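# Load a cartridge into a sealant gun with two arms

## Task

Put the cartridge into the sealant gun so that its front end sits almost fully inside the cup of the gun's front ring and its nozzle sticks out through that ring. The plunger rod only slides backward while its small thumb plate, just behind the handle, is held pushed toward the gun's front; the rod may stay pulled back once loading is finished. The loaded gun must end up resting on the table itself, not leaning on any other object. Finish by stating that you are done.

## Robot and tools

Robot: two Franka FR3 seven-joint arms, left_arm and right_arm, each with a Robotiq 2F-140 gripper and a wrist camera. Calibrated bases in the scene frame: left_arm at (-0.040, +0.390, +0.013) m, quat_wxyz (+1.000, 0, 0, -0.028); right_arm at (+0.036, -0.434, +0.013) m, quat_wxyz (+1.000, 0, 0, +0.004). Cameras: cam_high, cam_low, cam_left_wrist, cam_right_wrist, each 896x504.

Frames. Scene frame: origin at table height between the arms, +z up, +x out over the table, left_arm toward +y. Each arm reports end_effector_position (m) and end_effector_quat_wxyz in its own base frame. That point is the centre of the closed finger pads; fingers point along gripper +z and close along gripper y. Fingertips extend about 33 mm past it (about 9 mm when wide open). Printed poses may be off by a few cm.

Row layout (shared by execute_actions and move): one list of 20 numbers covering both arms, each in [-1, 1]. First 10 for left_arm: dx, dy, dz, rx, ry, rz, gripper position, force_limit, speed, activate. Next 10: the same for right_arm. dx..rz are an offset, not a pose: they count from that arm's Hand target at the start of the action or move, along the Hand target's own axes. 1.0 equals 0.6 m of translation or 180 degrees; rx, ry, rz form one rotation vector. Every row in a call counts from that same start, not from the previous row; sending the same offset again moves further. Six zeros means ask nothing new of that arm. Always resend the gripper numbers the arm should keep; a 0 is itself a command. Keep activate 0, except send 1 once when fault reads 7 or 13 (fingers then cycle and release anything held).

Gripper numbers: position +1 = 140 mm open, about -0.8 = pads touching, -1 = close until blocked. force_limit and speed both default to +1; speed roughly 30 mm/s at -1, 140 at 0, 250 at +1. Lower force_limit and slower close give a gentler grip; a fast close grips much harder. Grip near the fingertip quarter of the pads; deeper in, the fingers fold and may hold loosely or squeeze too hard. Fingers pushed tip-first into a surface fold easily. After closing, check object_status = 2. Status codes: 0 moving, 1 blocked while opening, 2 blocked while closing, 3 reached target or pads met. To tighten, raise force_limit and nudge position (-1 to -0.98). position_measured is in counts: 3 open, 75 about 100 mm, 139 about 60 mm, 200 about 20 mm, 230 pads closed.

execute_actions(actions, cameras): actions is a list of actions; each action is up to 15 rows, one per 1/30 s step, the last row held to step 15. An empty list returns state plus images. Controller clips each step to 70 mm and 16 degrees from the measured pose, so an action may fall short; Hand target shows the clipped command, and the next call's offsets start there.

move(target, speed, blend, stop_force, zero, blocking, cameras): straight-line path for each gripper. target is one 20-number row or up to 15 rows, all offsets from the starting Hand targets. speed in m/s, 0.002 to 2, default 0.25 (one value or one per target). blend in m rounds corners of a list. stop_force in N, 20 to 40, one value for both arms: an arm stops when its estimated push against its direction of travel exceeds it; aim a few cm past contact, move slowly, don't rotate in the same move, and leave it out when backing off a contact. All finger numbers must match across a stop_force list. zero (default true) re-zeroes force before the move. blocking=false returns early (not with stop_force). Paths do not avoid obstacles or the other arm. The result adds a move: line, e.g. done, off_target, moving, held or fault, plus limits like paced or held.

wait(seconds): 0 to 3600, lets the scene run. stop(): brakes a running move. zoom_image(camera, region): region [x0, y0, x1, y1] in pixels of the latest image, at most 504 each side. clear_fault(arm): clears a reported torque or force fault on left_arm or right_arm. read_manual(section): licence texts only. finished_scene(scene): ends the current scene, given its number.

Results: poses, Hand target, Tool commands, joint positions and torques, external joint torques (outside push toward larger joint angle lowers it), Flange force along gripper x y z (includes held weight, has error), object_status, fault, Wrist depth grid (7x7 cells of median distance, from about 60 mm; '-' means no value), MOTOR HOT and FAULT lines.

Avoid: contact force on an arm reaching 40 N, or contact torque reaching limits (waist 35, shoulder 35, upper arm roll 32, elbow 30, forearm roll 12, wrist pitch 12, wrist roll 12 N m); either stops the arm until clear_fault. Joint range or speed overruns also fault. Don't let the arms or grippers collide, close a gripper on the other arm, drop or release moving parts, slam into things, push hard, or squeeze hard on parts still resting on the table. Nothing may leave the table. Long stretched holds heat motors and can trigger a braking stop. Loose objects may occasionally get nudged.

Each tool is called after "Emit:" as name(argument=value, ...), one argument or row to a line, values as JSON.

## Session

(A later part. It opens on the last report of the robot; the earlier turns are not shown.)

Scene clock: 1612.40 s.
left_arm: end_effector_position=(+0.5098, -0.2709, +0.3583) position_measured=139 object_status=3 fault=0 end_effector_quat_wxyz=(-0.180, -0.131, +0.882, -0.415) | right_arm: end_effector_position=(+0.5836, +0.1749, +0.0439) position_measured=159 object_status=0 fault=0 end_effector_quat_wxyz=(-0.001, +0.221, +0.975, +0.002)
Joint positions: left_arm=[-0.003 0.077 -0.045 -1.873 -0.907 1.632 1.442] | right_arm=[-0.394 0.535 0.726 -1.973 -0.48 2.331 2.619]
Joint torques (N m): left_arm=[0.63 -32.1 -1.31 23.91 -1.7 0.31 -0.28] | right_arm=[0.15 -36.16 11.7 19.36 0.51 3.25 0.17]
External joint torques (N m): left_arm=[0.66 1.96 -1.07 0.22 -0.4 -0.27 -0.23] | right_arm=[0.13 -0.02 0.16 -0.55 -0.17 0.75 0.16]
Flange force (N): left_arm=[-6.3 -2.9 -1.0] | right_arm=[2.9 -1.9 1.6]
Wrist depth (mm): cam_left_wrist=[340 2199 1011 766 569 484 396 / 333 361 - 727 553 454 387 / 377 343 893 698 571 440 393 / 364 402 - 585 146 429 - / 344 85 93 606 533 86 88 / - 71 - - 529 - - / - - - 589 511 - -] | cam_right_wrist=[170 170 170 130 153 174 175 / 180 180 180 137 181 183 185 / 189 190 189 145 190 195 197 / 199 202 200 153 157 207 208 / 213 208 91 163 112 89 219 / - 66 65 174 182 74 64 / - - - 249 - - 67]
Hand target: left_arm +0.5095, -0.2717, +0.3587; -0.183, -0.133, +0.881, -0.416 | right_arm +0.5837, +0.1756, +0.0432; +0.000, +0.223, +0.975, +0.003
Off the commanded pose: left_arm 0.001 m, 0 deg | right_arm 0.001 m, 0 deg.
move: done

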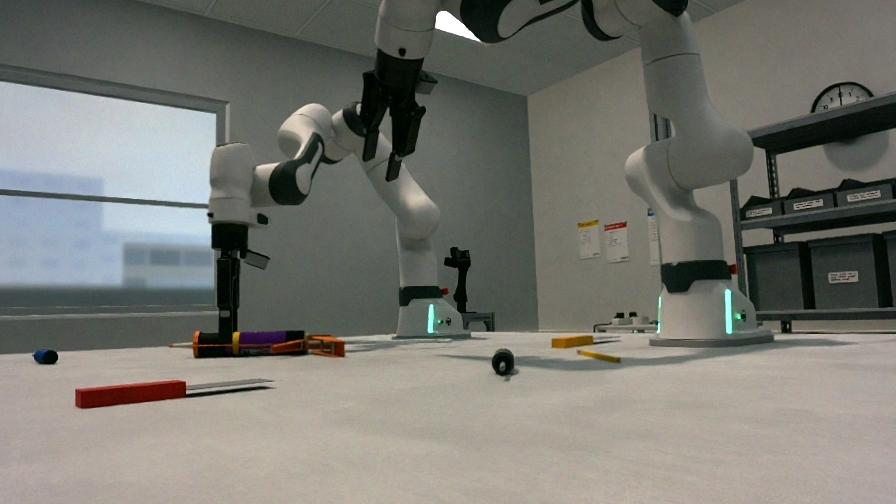

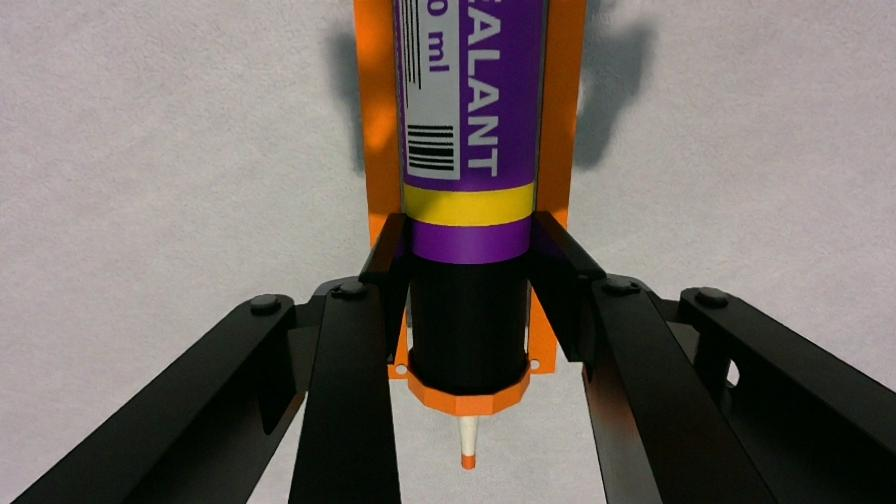

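Emit:
move(
  target=[0,0,0,0,0,0,-0.0785,-1,0,0,-0.0133,0,-0.002,0,0,0,-1,-0.5,-1,0],
  speed=0.02,
  stop_force=25,
  cameras=["cam_low","cam_left_wrist","cam_right_wrist"],
)

Emit:
zoom_image(
  camera="cam_right_wrist",
  region=[320, 200, 620, 504],
)

Emit:
zoom_image(
  camera="cam_low",
  region=[180, 290, 300, 360],
)

Emit:
zoom_image(
  camera="cam_left_wrist",
  region=[340, 220, 540, 400],
)

Scene clock: 1629.60 s.
left_arm: end_effector_position=(+0.5098, -0.2709, +0.3583) position_measured=139 object_status=3 fault=0 end_effector_quat_wxyz=(-0.180, -0.131, +0.882, -0.415) | right_arm: end_effector_position=(+0.5886, +0.1737, +0.0443) position_measured=159 object_status=2 fault=0 end_effector_quat_wxyz=(-0.002, +0.224, +0.974, +0.002)
Joint positions: left_arm=[-0.003 0.077 -0.045 -1.873 -0.907 1.632 1.442] | right_arm=[-0.392 0.547 0.723 -1.953 -0.48 2.32 2.619]
Joint torques (N m): left_arm=[0.58 -32.12 -1.3 23.89 -1.71 0.32 -0.28] | right_arm=[-1.16 -36.83 11.15 21.15 -0.01 3.13 -0.21]
External joint torques (N m): left_arm=[0.58 1.85 -1.09 0.22 -0.42 -0.26 -0.23] | right_arm=[-1.17 -0.19 -0.57 1.25 -0.69 0.65 -0.21]
Flange force (N): left_arm=[-6.0 -2.9 -0.8] | right_arm=[-3.2 0.1 1.1]
Wrist depth (mm): cam_left_wrist=[343 2719 943 764 647 475 377 / 332 2479 961 729 564 461 384 / 383 350 969 744 523 431 377 / 371 393 130 623 146 419 367 / 345 85 90 599 531 86 335 / - 70 - 621 - - - / - - - 588 514 - -] | cam_right_wrist=[170 171 170 130 154 175 176 / 181 180 179 137 181 185 185 / 189 191 190 145 190 196 197 / 201 202 200 153 158 208 210 / 212 208 91 163 112 89 220 / - 66 65 183 227 74 64 / - - - 249 - - 67]
Hand target: left_arm +0.5095, -0.2717, +0.3587; -0.183, -0.133, +0.881, -0.416 | right_arm +0.5909, +0.1721, +0.0444; +0.000, +0.223, +0.975, +0.003
Off the commanded pose: left_arm 0.001 m, 0 deg | right_arm 0.003 m, 0 deg.
move: done

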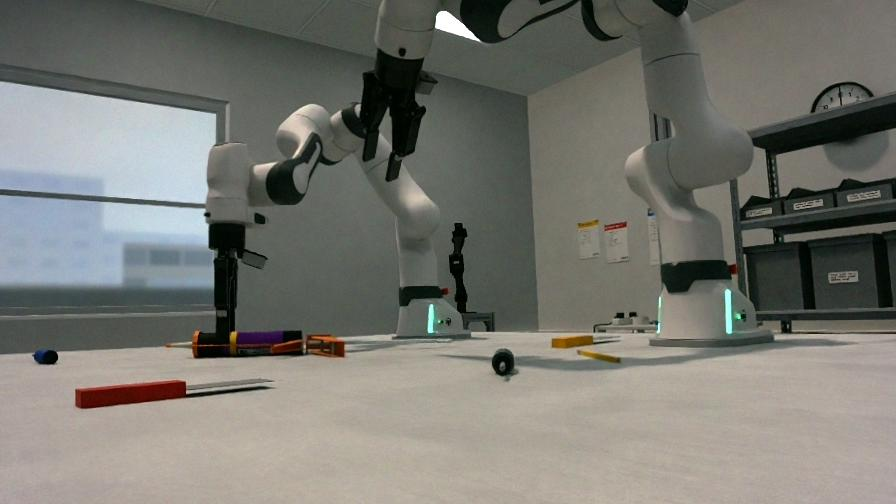

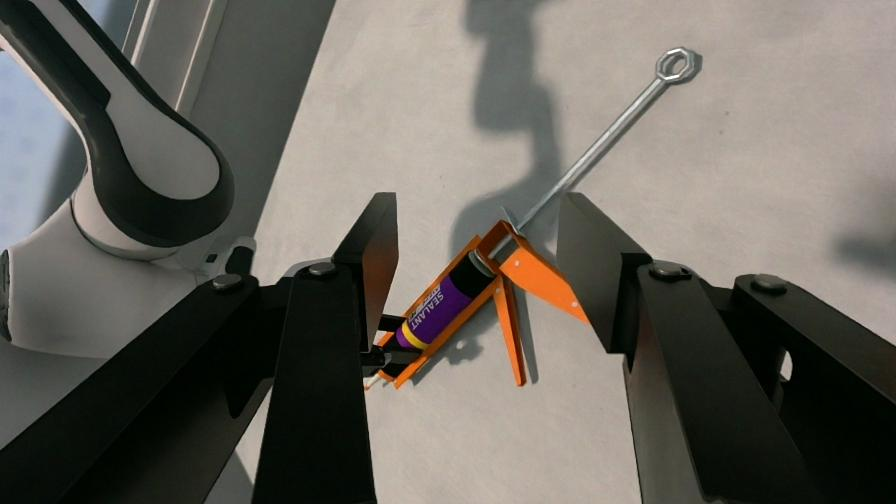

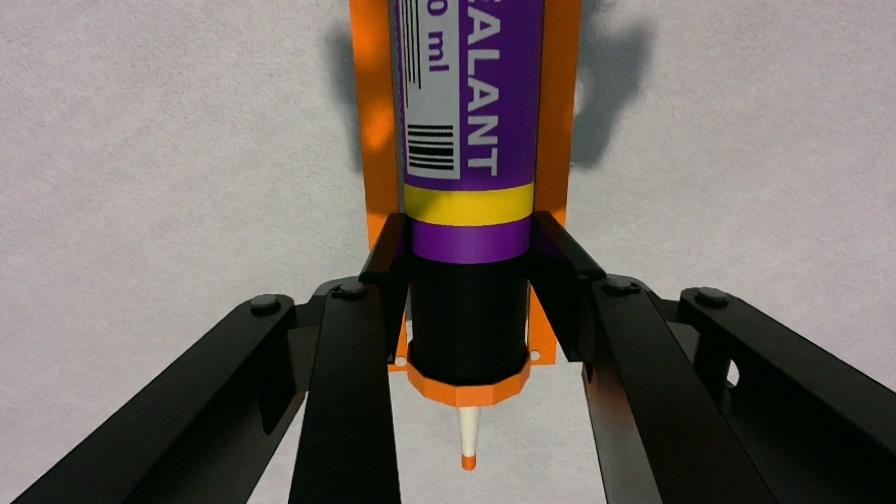

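Scaled by 1.658 from the camera's image (finer frame: 1280x720).

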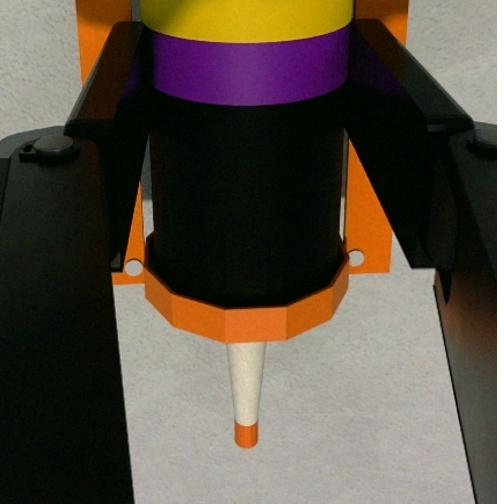

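Scaled by 4.200 from the camera's image (finer frame: 1280x720).

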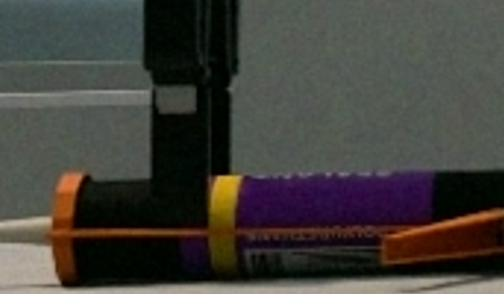

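Scaled by 2.520 from the camera's image (finer frame: 1280x720).

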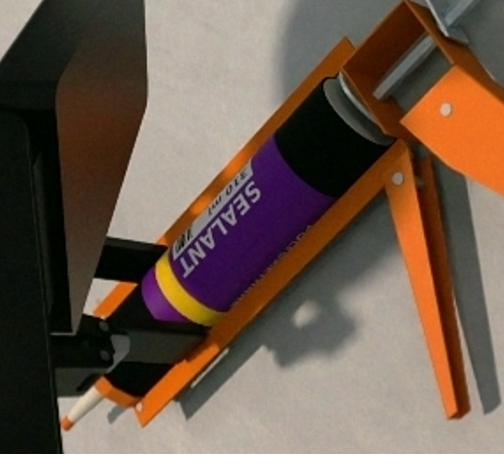

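Emit:
move(
  target=[0,0,0,0,0,0,-0.0785,-1,0,0,-0.0083,0,0,0,0,0,-1,-0.5,-1,0],
  speed=0.02,
  stop_force=25,
  cameras=["cam_low","cam_left_wrist","cam_right_wrist"],
)

Emit:
zoom_image(
  camera="cam_right_wrist",
  region=[320, 200, 620, 504],
)

Emit:
zoom_image(
  camera="cam_low",
  region=[180, 290, 300, 360],
)

Emit:
zoom_image(
  camera="cam_left_wrist",
  region=[340, 220, 540, 400],
)

Scene clock: 1640.00 s.
left_arm: end_effector_position=(+0.5098, -0.2709, +0.3583) position_measured=139 object_status=3 fault=0 end_effector_quat_wxyz=(-0.180, -0.131, +0.882, -0.415) | right_arm: end_effector_position=(+0.5922, +0.1738, +0.0444) position_measured=159 object_status=2 fault=0 end_effector_quat_wxyz=(-0.003, +0.224, +0.975, +0.003)
Joint positions: left_arm=[-0.003 0.077 -0.045 -1.873 -0.907 1.632 1.442] | right_arm=[-0.391 0.558 0.722 -1.938 -0.483 2.313 2.615]
Joint torques (N m): left_arm=[0.65 -32.16 -1.35 23.92 -1.73 0.3 -0.27] | right_arm=[-1.84 -37.42 10.38 21.44 -0.49 3.13 -0.26]
External joint torques (N m): left_arm=[0.65 1.86 -1.14 0.25 -0.43 -0.27 -0.21] | right_arm=[-1.77 -0.37 -1.5 1.47 -1.17 0.64 -0.26]
Flange force (N): left_arm=[-6.1 -2.9 -0.9] | right_arm=[-4.4 -0.3 2.0]
Wrist depth (mm): cam_left_wrist=[345 2503 972 805 579 474 392 / 332 369 1036 764 548 462 385 / 386 350 - 712 512 437 376 / 369 383 123 626 146 415 377 / 345 85 93 602 535 86 88 / - 70 - 611 530 - - / - - - 580 511 - -] | cam_right_wrist=[170 171 170 130 170 176 176 / 181 179 180 137 181 185 186 / 189 190 190 145 190 196 198 / 199 202 201 153 158 208 209 / 213 207 91 162 112 89 219 / - 66 65 183 227 74 64 / - - - 247 - - 67]
Hand target: left_arm +0.5095, -0.2717, +0.3587; -0.183, -0.133, +0.881, -0.416 | right_arm +0.5954, +0.1699, +0.0444; +0.000, +0.223, +0.975, +0.003
Off the commanded pose: left_arm 0.001 m, 0 deg | right_arm 0.005 m, 0 deg.
move: off_target (right_arm)

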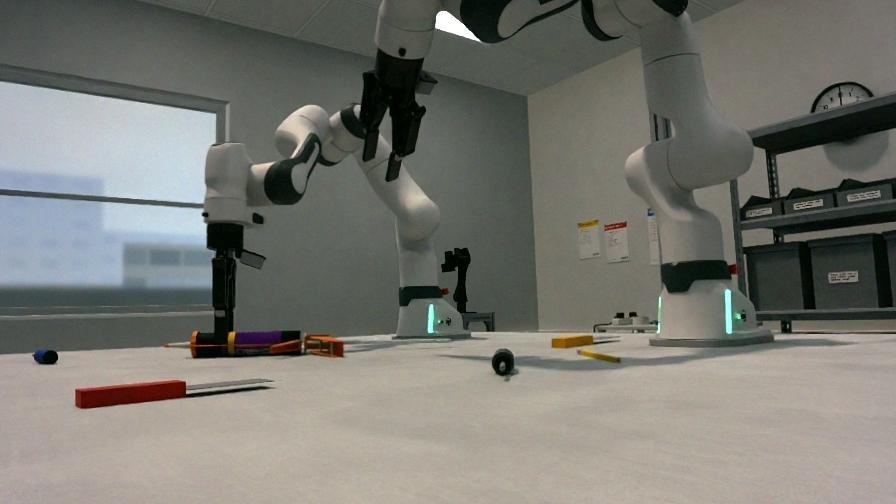

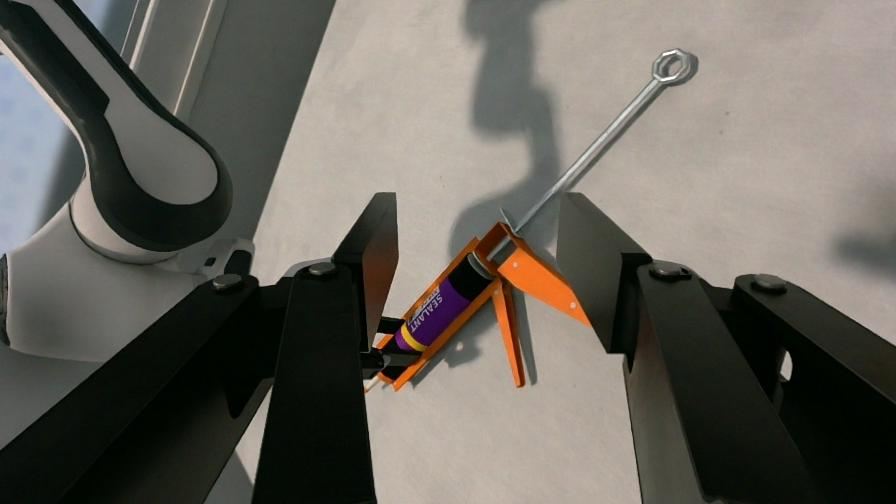

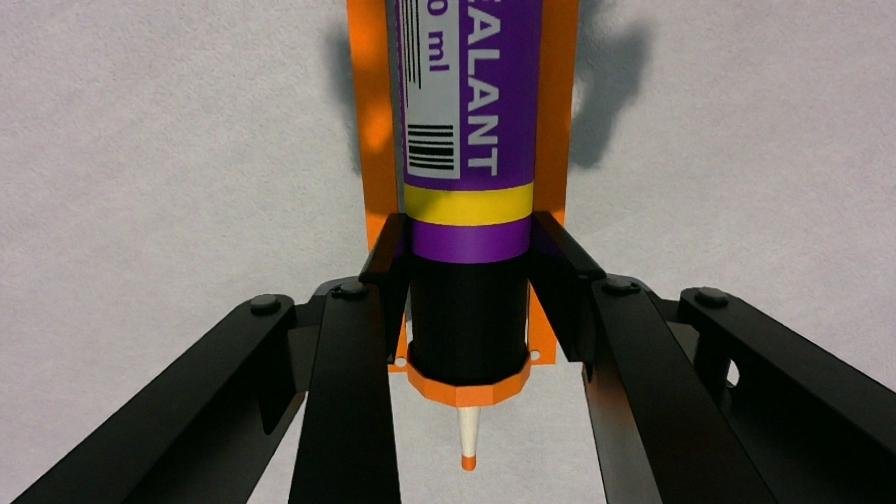

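Scaled by 1.658 from the camera's image (finer frame: 1280x720).

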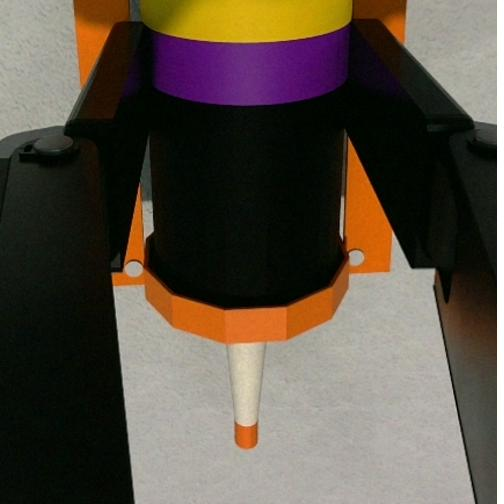

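Scaled by 4.200 from the camera's image (finer frame: 1280x720).

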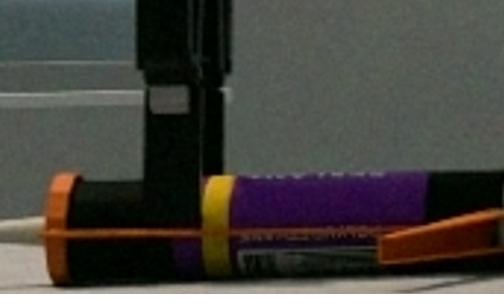

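Scaled by 2.520 from the camera's image (finer frame: 1280x720).

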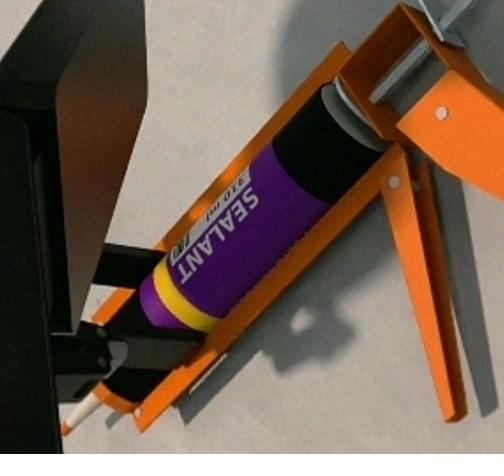

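Emit:
zoom_image(
  camera="cam_left_wrist",
  region=[440, 225, 520, 295],
)

Emit:
zoom_image(
  camera="cam_low",
  region=[270, 320, 350, 365],
)

Emit:
zoom_image(
  camera="cam_low",
  region=[160, 320, 240, 365],
)

Scaled by 6.300 from the camera's image (finer frame: 1280x720).

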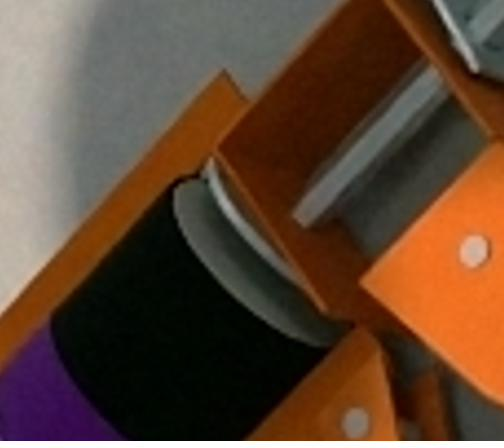

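Scaled by 6.300 from the camera's image (finer frame: 1280x720).

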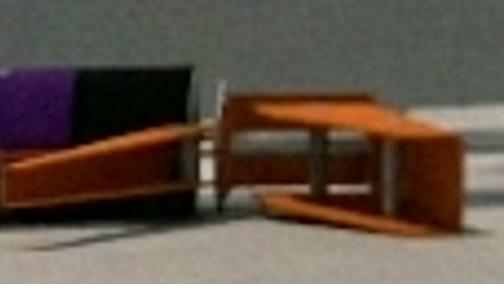

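Scaled by 6.300 from the camera's image (finer frame: 1280x720).

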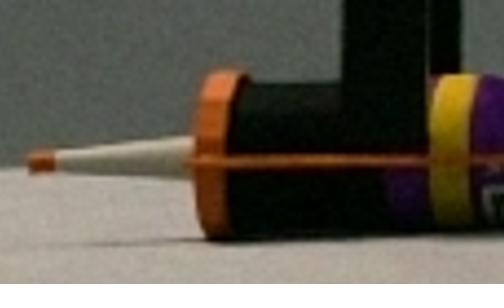

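Emit:
move(
  target=[0,0,0,0,0,0,-0.0785,-1,0,0,0.006,0,0.0025,0,0,0,-1,-0.5,-1,0],
  speed=0.03,
  cameras=["cam_right_wrist"],
)

Emit:
zoom_image(
  camera="cam_right_wrist",
  region=[320, 200, 620, 504],
)

Scene clock: 1696.67 s.
left_arm: end_effector_position=(+0.5098, -0.2709, +0.3583) position_measured=139 object_status=3 fault=0 end_effector_quat_wxyz=(-0.180, -0.131, +0.882, -0.415) | right_arm: end_effector_position=(+0.5919, +0.1738, +0.0443) position_measured=159 object_status=2 fault=0 end_effector_quat_wxyz=(-0.001, +0.223, +0.975, +0.003)
Joint positions: left_arm=[-0.003 0.077 -0.045 -1.873 -0.907 1.632 1.442] | right_arm=[-0.391 0.555 0.722 -1.943 -0.485 2.318 2.615]
Joint torques (N m): left_arm=[0.59 -32.18 -1.32 23.88 -1.7 0.32 -0.27] | right_arm=[-0.77 -36.84 11.13 19 0.07 2.75 -0.08]
External joint torques (N m): left_arm=[0.6 1.84 -1.11 0.2 -0.4 -0.26 -0.21] | right_arm=[-0.79 0.2 -0.8 -1.01 -0.62 0.24 -0.08]
Flange force (N): left_arm=[-5.9 -2.8 -0.8] | right_arm=[2.3 -3.9 2.0]
Wrist depth (mm): cam_left_wrist=[344 1915 1032 829 - 477 392 / 332 360 940 702 564 478 381 / 384 351 926 693 529 456 362 / 369 385 129 609 145 418 365 / 345 85 90 599 145 86 338 / - 71 - 595 - - - / - - - 589 511 - -] | cam_right_wrist=[170 170 169 130 153 175 175 / 181 180 179 137 181 184 186 / 188 191 188 145 191 196 197 / 200 202 200 153 157 208 208 / 212 207 91 163 112 89 220 / - 66 65 183 228 74 64 / - - - 249 - - 67]
Hand target: left_arm +0.5095, -0.2717, +0.3587; -0.183, -0.133, +0.881, -0.416 | right_arm +0.5922, +0.1715, +0.0429; +0.000, +0.223, +0.975, +0.003
Off the commanded pose: left_arm 0.001 m, 0 deg | right_arm 0.003 m, 0 deg.
move: done

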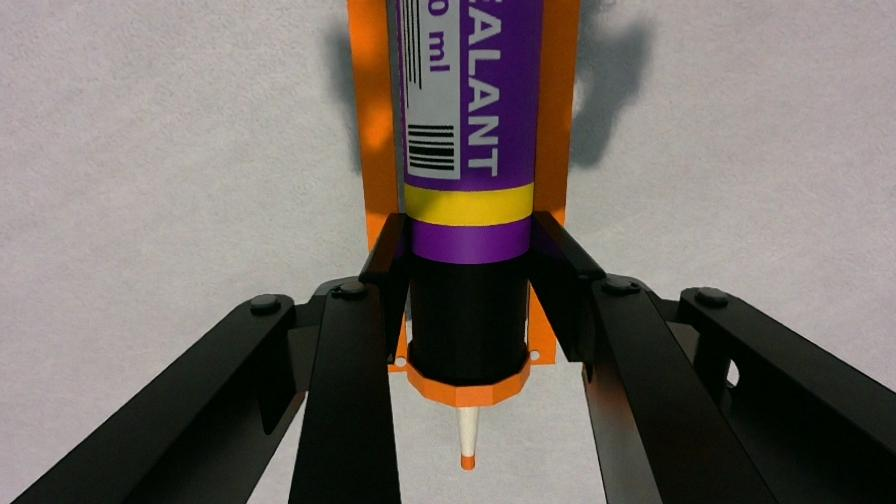

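Scaled by 1.658 from the camera's image (finer frame: 1280x720).

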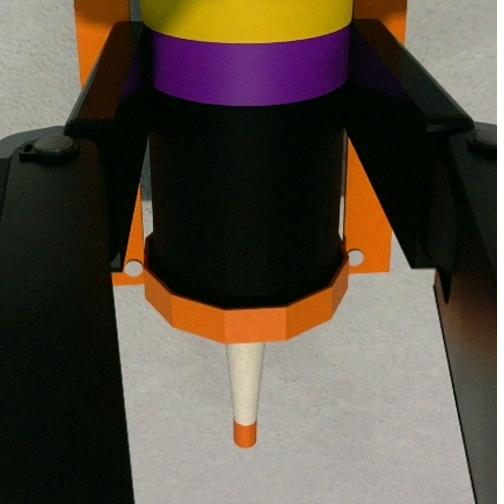

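Emit:
move(
  target=[0,0,0,0,0,0,-0.0785,-1,0,0,0.0015,0.003,0.001,0,0,0,-1,-0.5,-1,0],
  speed=0.03,
)

Emit:
move(
  target=[0,0,0,0,0,0,-0.0785,-1,0,0,0,0,0,0,0,0,-0.02,-0.5,-1,0],
)

Emit:
move(
  target=[0,0,0,0,0,0,-0.0785,-1,0,0,0,0,-0.18,0,0,0,-0.02,-0.5,-1,0],
  speed=0.1,
  cameras=["all"],
)

Emit:
zoom_image(
  camera="cam_low",
  region=[160, 310, 360, 370],
)

Emit:
zoom_image(
  camera="cam_left_wrist",
  region=[340, 200, 540, 400],
)

Emit:
zoom_image(
  camera="cam_right_wrist",
  region=[360, 250, 560, 450],
)

Scene clock: 1714.47 s.
left_arm: end_effector_position=(+0.5098, -0.2709, +0.3583) position_measured=139 object_status=3 fault=0 end_effector_quat_wxyz=(-0.180, -0.131, +0.882, -0.415) | right_arm: end_effector_position=(+0.5920, +0.1739, +0.0442) position_measured=159 object_status=2 fault=0 end_effector_quat_wxyz=(+0.000, +0.222, +0.975, +0.003)
Joint positions: left_arm=[-0.003 0.077 -0.045 -1.873 -0.907 1.632 1.442] | right_arm=[-0.388 0.554 0.72 -1.943 -0.486 2.319 2.615]
Joint torques (N m): left_arm=[0.59 -32.18 -1.34 23.89 -1.72 0.3 -0.28] | right_arm=[-0.11 -35.54 10.95 19.24 0.09 3.19 0.08]
External joint torques (N m): left_arm=[0.61 1.95 -1.11 0.15 -0.42 -0.28 -0.23] | right_arm=[-0.09 1.44 -0.9 -0.74 -0.6 0.69 0.08]
Flange force (N): left_arm=[-6.1 -2.8 -0.8] | right_arm=[-0.4 0.3 5.8]
Wrist depth (mm): cam_left_wrist=[344 2180 999 790 - 466 397 / 334 365 972 753 564 442 385 / 384 347 988 727 522 440 376 / 366 384 - 608 145 416 365 / 344 85 90 599 537 86 88 / - 71 - 602 529 - - / - - - 594 - - -] | cam_right_wrist=[170 170 170 130 153 175 175 / 181 180 179 136 180 184 185 / 188 190 189 144 190 196 198 / 200 200 200 152 157 207 209 / 212 208 91 162 112 89 220 / - 66 65 183 228 74 64 / - - - 249 - - 67]
Hand target: left_arm +0.5095, -0.2717, +0.3587; -0.183, -0.133, +0.881, -0.416 | right_arm +0.5921, +0.1735, +0.0423; +0.000, +0.223, +0.975, +0.003
Off the commanded pose: left_arm 0.001 m, 0 deg | right_arm 0.002 m, 0 deg.
move: done

Scene clock: 1715.33 s.
left_arm: end_effector_position=(+0.5098, -0.2709, +0.3583) position_measured=139 object_status=3 fault=0 end_effector_quat_wxyz=(-0.180, -0.131, +0.882, -0.415) | right_arm: end_effector_position=(+0.5918, +0.1730, +0.0432) position_measured=131 object_status=0 fault=0 end_effector_quat_wxyz=(-0.001, +0.222, +0.975, +0.002)
Joint positions: left_arm=[-0.003 0.077 -0.045 -1.873 -0.907 1.632 1.442] | right_arm=[-0.387 0.555 0.717 -1.943 -0.486 2.319 2.615]
Joint torques (N m): left_arm=[0.59 -32.14 -1.36 23.89 -1.72 0.33 -0.26] | right_arm=[0.19 -37.46 11.92 19.61 0.42 2.81 0.04]
External joint torques (N m): left_arm=[0.6 1.91 -1.14 0.2 -0.42 -0.25 -0.2] | right_arm=[0.18 -0.35 0.06 -0.37 -0.26 0.31 0.04]
Flange force (N): left_arm=[-6.1 -2.8 -0.7] | right_arm=[2.1 -1.5 0.5]
Wrist depth (mm): cam_left_wrist=[346 2455 1015 759 598 463 405 / 334 2341 958 737 594 435 387 / 387 351 984 676 520 465 394 / 368 383 129 589 146 410 369 / 346 85 93 601 533 86 89 / - 70 - 603 530 - - / - - - 623 - - -] | cam_right_wrist=[169 170 168 129 152 174 175 / 180 179 180 136 178 183 185 / 188 189 190 144 189 194 196 / 199 200 197 153 159 207 206 / 211 89 92 163 168 90 214 / - 70 68 184 234 64 71 / - - - 248 250 - 71]
Hand target: left_arm +0.5095, -0.2717, +0.3587; -0.183, -0.133, +0.881, -0.416 | right_arm +0.5921, +0.1735, +0.0423; +0.000, +0.223, +0.975, +0.003
Off the commanded pose: left_arm 0.001 m, 0 deg | right_arm 0.001 m, 0 deg.
move: done

Scene clock: 1717.20 s.
left_arm: end_effector_position=(+0.5098, -0.2709, +0.3583) position_measured=139 object_status=3 fault=0 end_effector_quat_wxyz=(-0.180, -0.131, +0.882, -0.415) | right_arm: end_effector_position=(+0.5934, +0.1732, +0.1510) position_measured=131 object_status=3 fault=0 end_effector_quat_wxyz=(+0.003, +0.226, +0.974, +0.003)
Joint positions: left_arm=[-0.003 0.077 -0.045 -1.873 -0.907 1.632 1.442] | right_arm=[-0.489 0.391 0.851 -1.886 -0.342 2.131 2.534]
Joint velocities: left_arm=[within noise] | right_arm=[-0.001 -0.001 0.001 -0.001 0.001 -0.003 -0.006]
Joint torques (N m): left_arm=[0.61 -32.18 -1.29 23.84 -1.72 0.32 -0.29] | right_arm=[-0.78 -32.21 10.74 22.13 0.9 2.45 -0.22]
External joint torques (N m): left_arm=[0.55 1.92 -1.14 0.1 -0.42 -0.26 -0.24] | right_arm=[-0.54 -0.27 1.25 -0.61 0.12 -0.06 -0.22]
Flange force (N): left_arm=[-5.8 -2.7 -0.6] | right_arm=[4.5 -5.2 -1.7]
Wrist depth (mm): cam_left_wrist=[2125 2408 - 800 575 465 402 / 2180 - 992 778 - 468 380 / 316 - 992 - - 413 384 / 366 3122 - 601 146 414 367 / 343 85 92 614 - 86 88 / - 70 - 618 522 - - / - - - 588 511 - -] | cam_right_wrist=[264 265 266 232 271 271 276 / 278 281 281 242 285 288 291 / 294 297 298 259 301 306 308 / 312 315 310 277 159 323 329 / 330 87 94 341 137 90 341 / - 70 112 370 367 64 71 / - - - 393 395 - 71]
Hand target: left_arm +0.5095, -0.2717, +0.3587; -0.183, -0.133, +0.881, -0.416 | right_arm +0.5920, +0.1730, +0.1503; +0.000, +0.223, +0.975, +0.003
Off the commanded pose: left_arm 0.001 m, 0 deg | right_arm 0.002 m, 0 deg.
move: done

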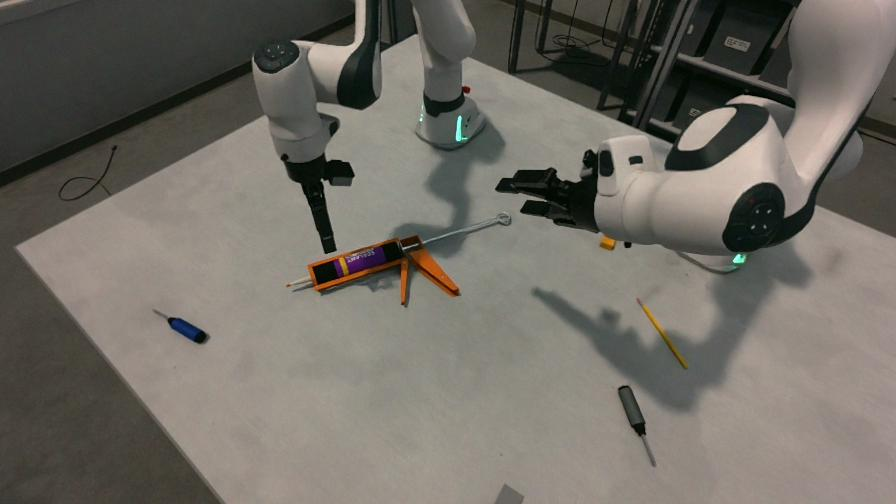

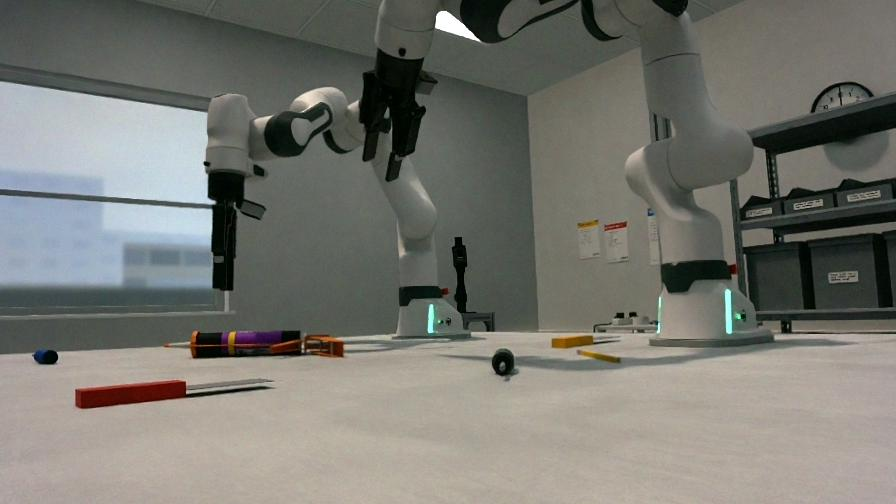

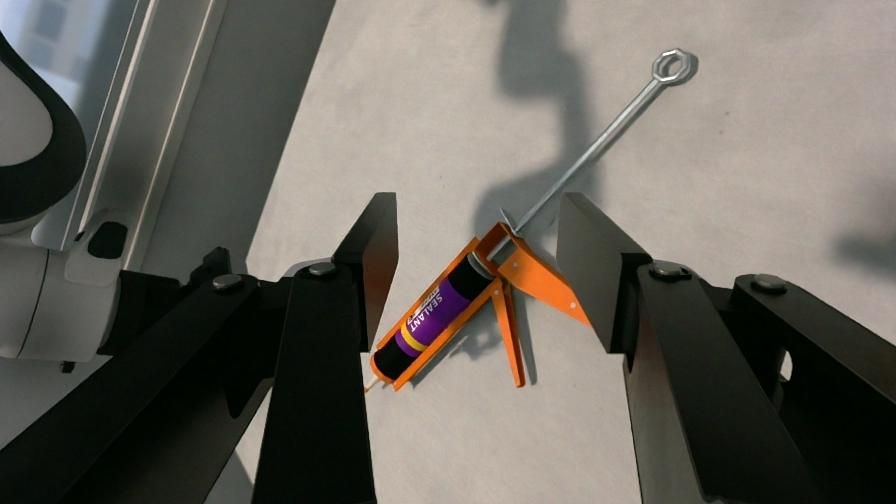

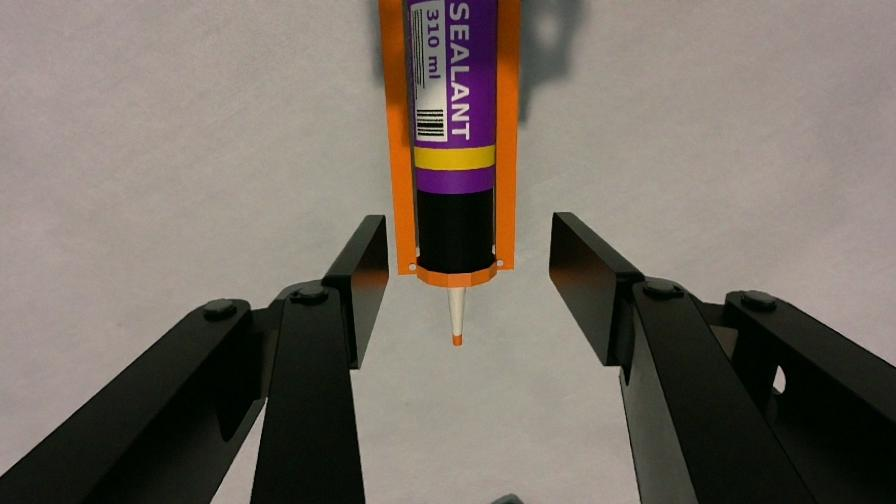

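Scaled by 2.520 from the camera's image (finer frame: 1280x720).

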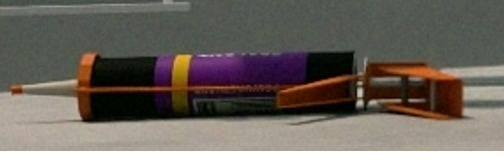

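Scaled by 2.520 from the camera's image (finer frame: 1280x720).

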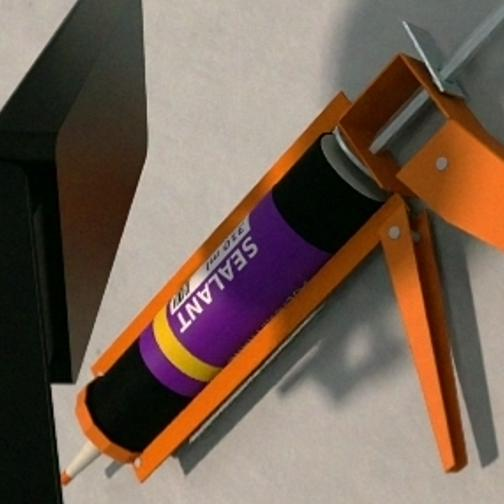

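Scaled by 2.520 from the camera's image (finer frame: 1280x720).

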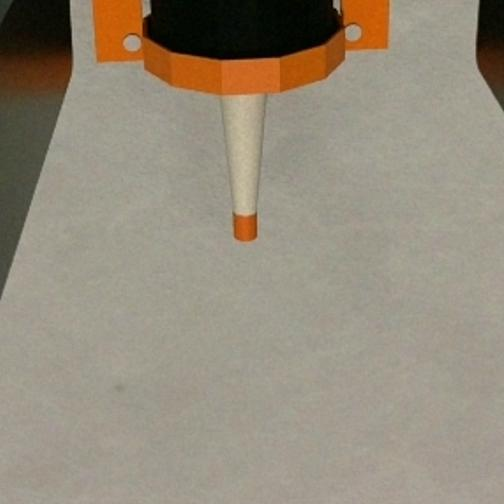

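Emit:
finished_scene(
  scene=2,
)

The scene is finished: the task was done.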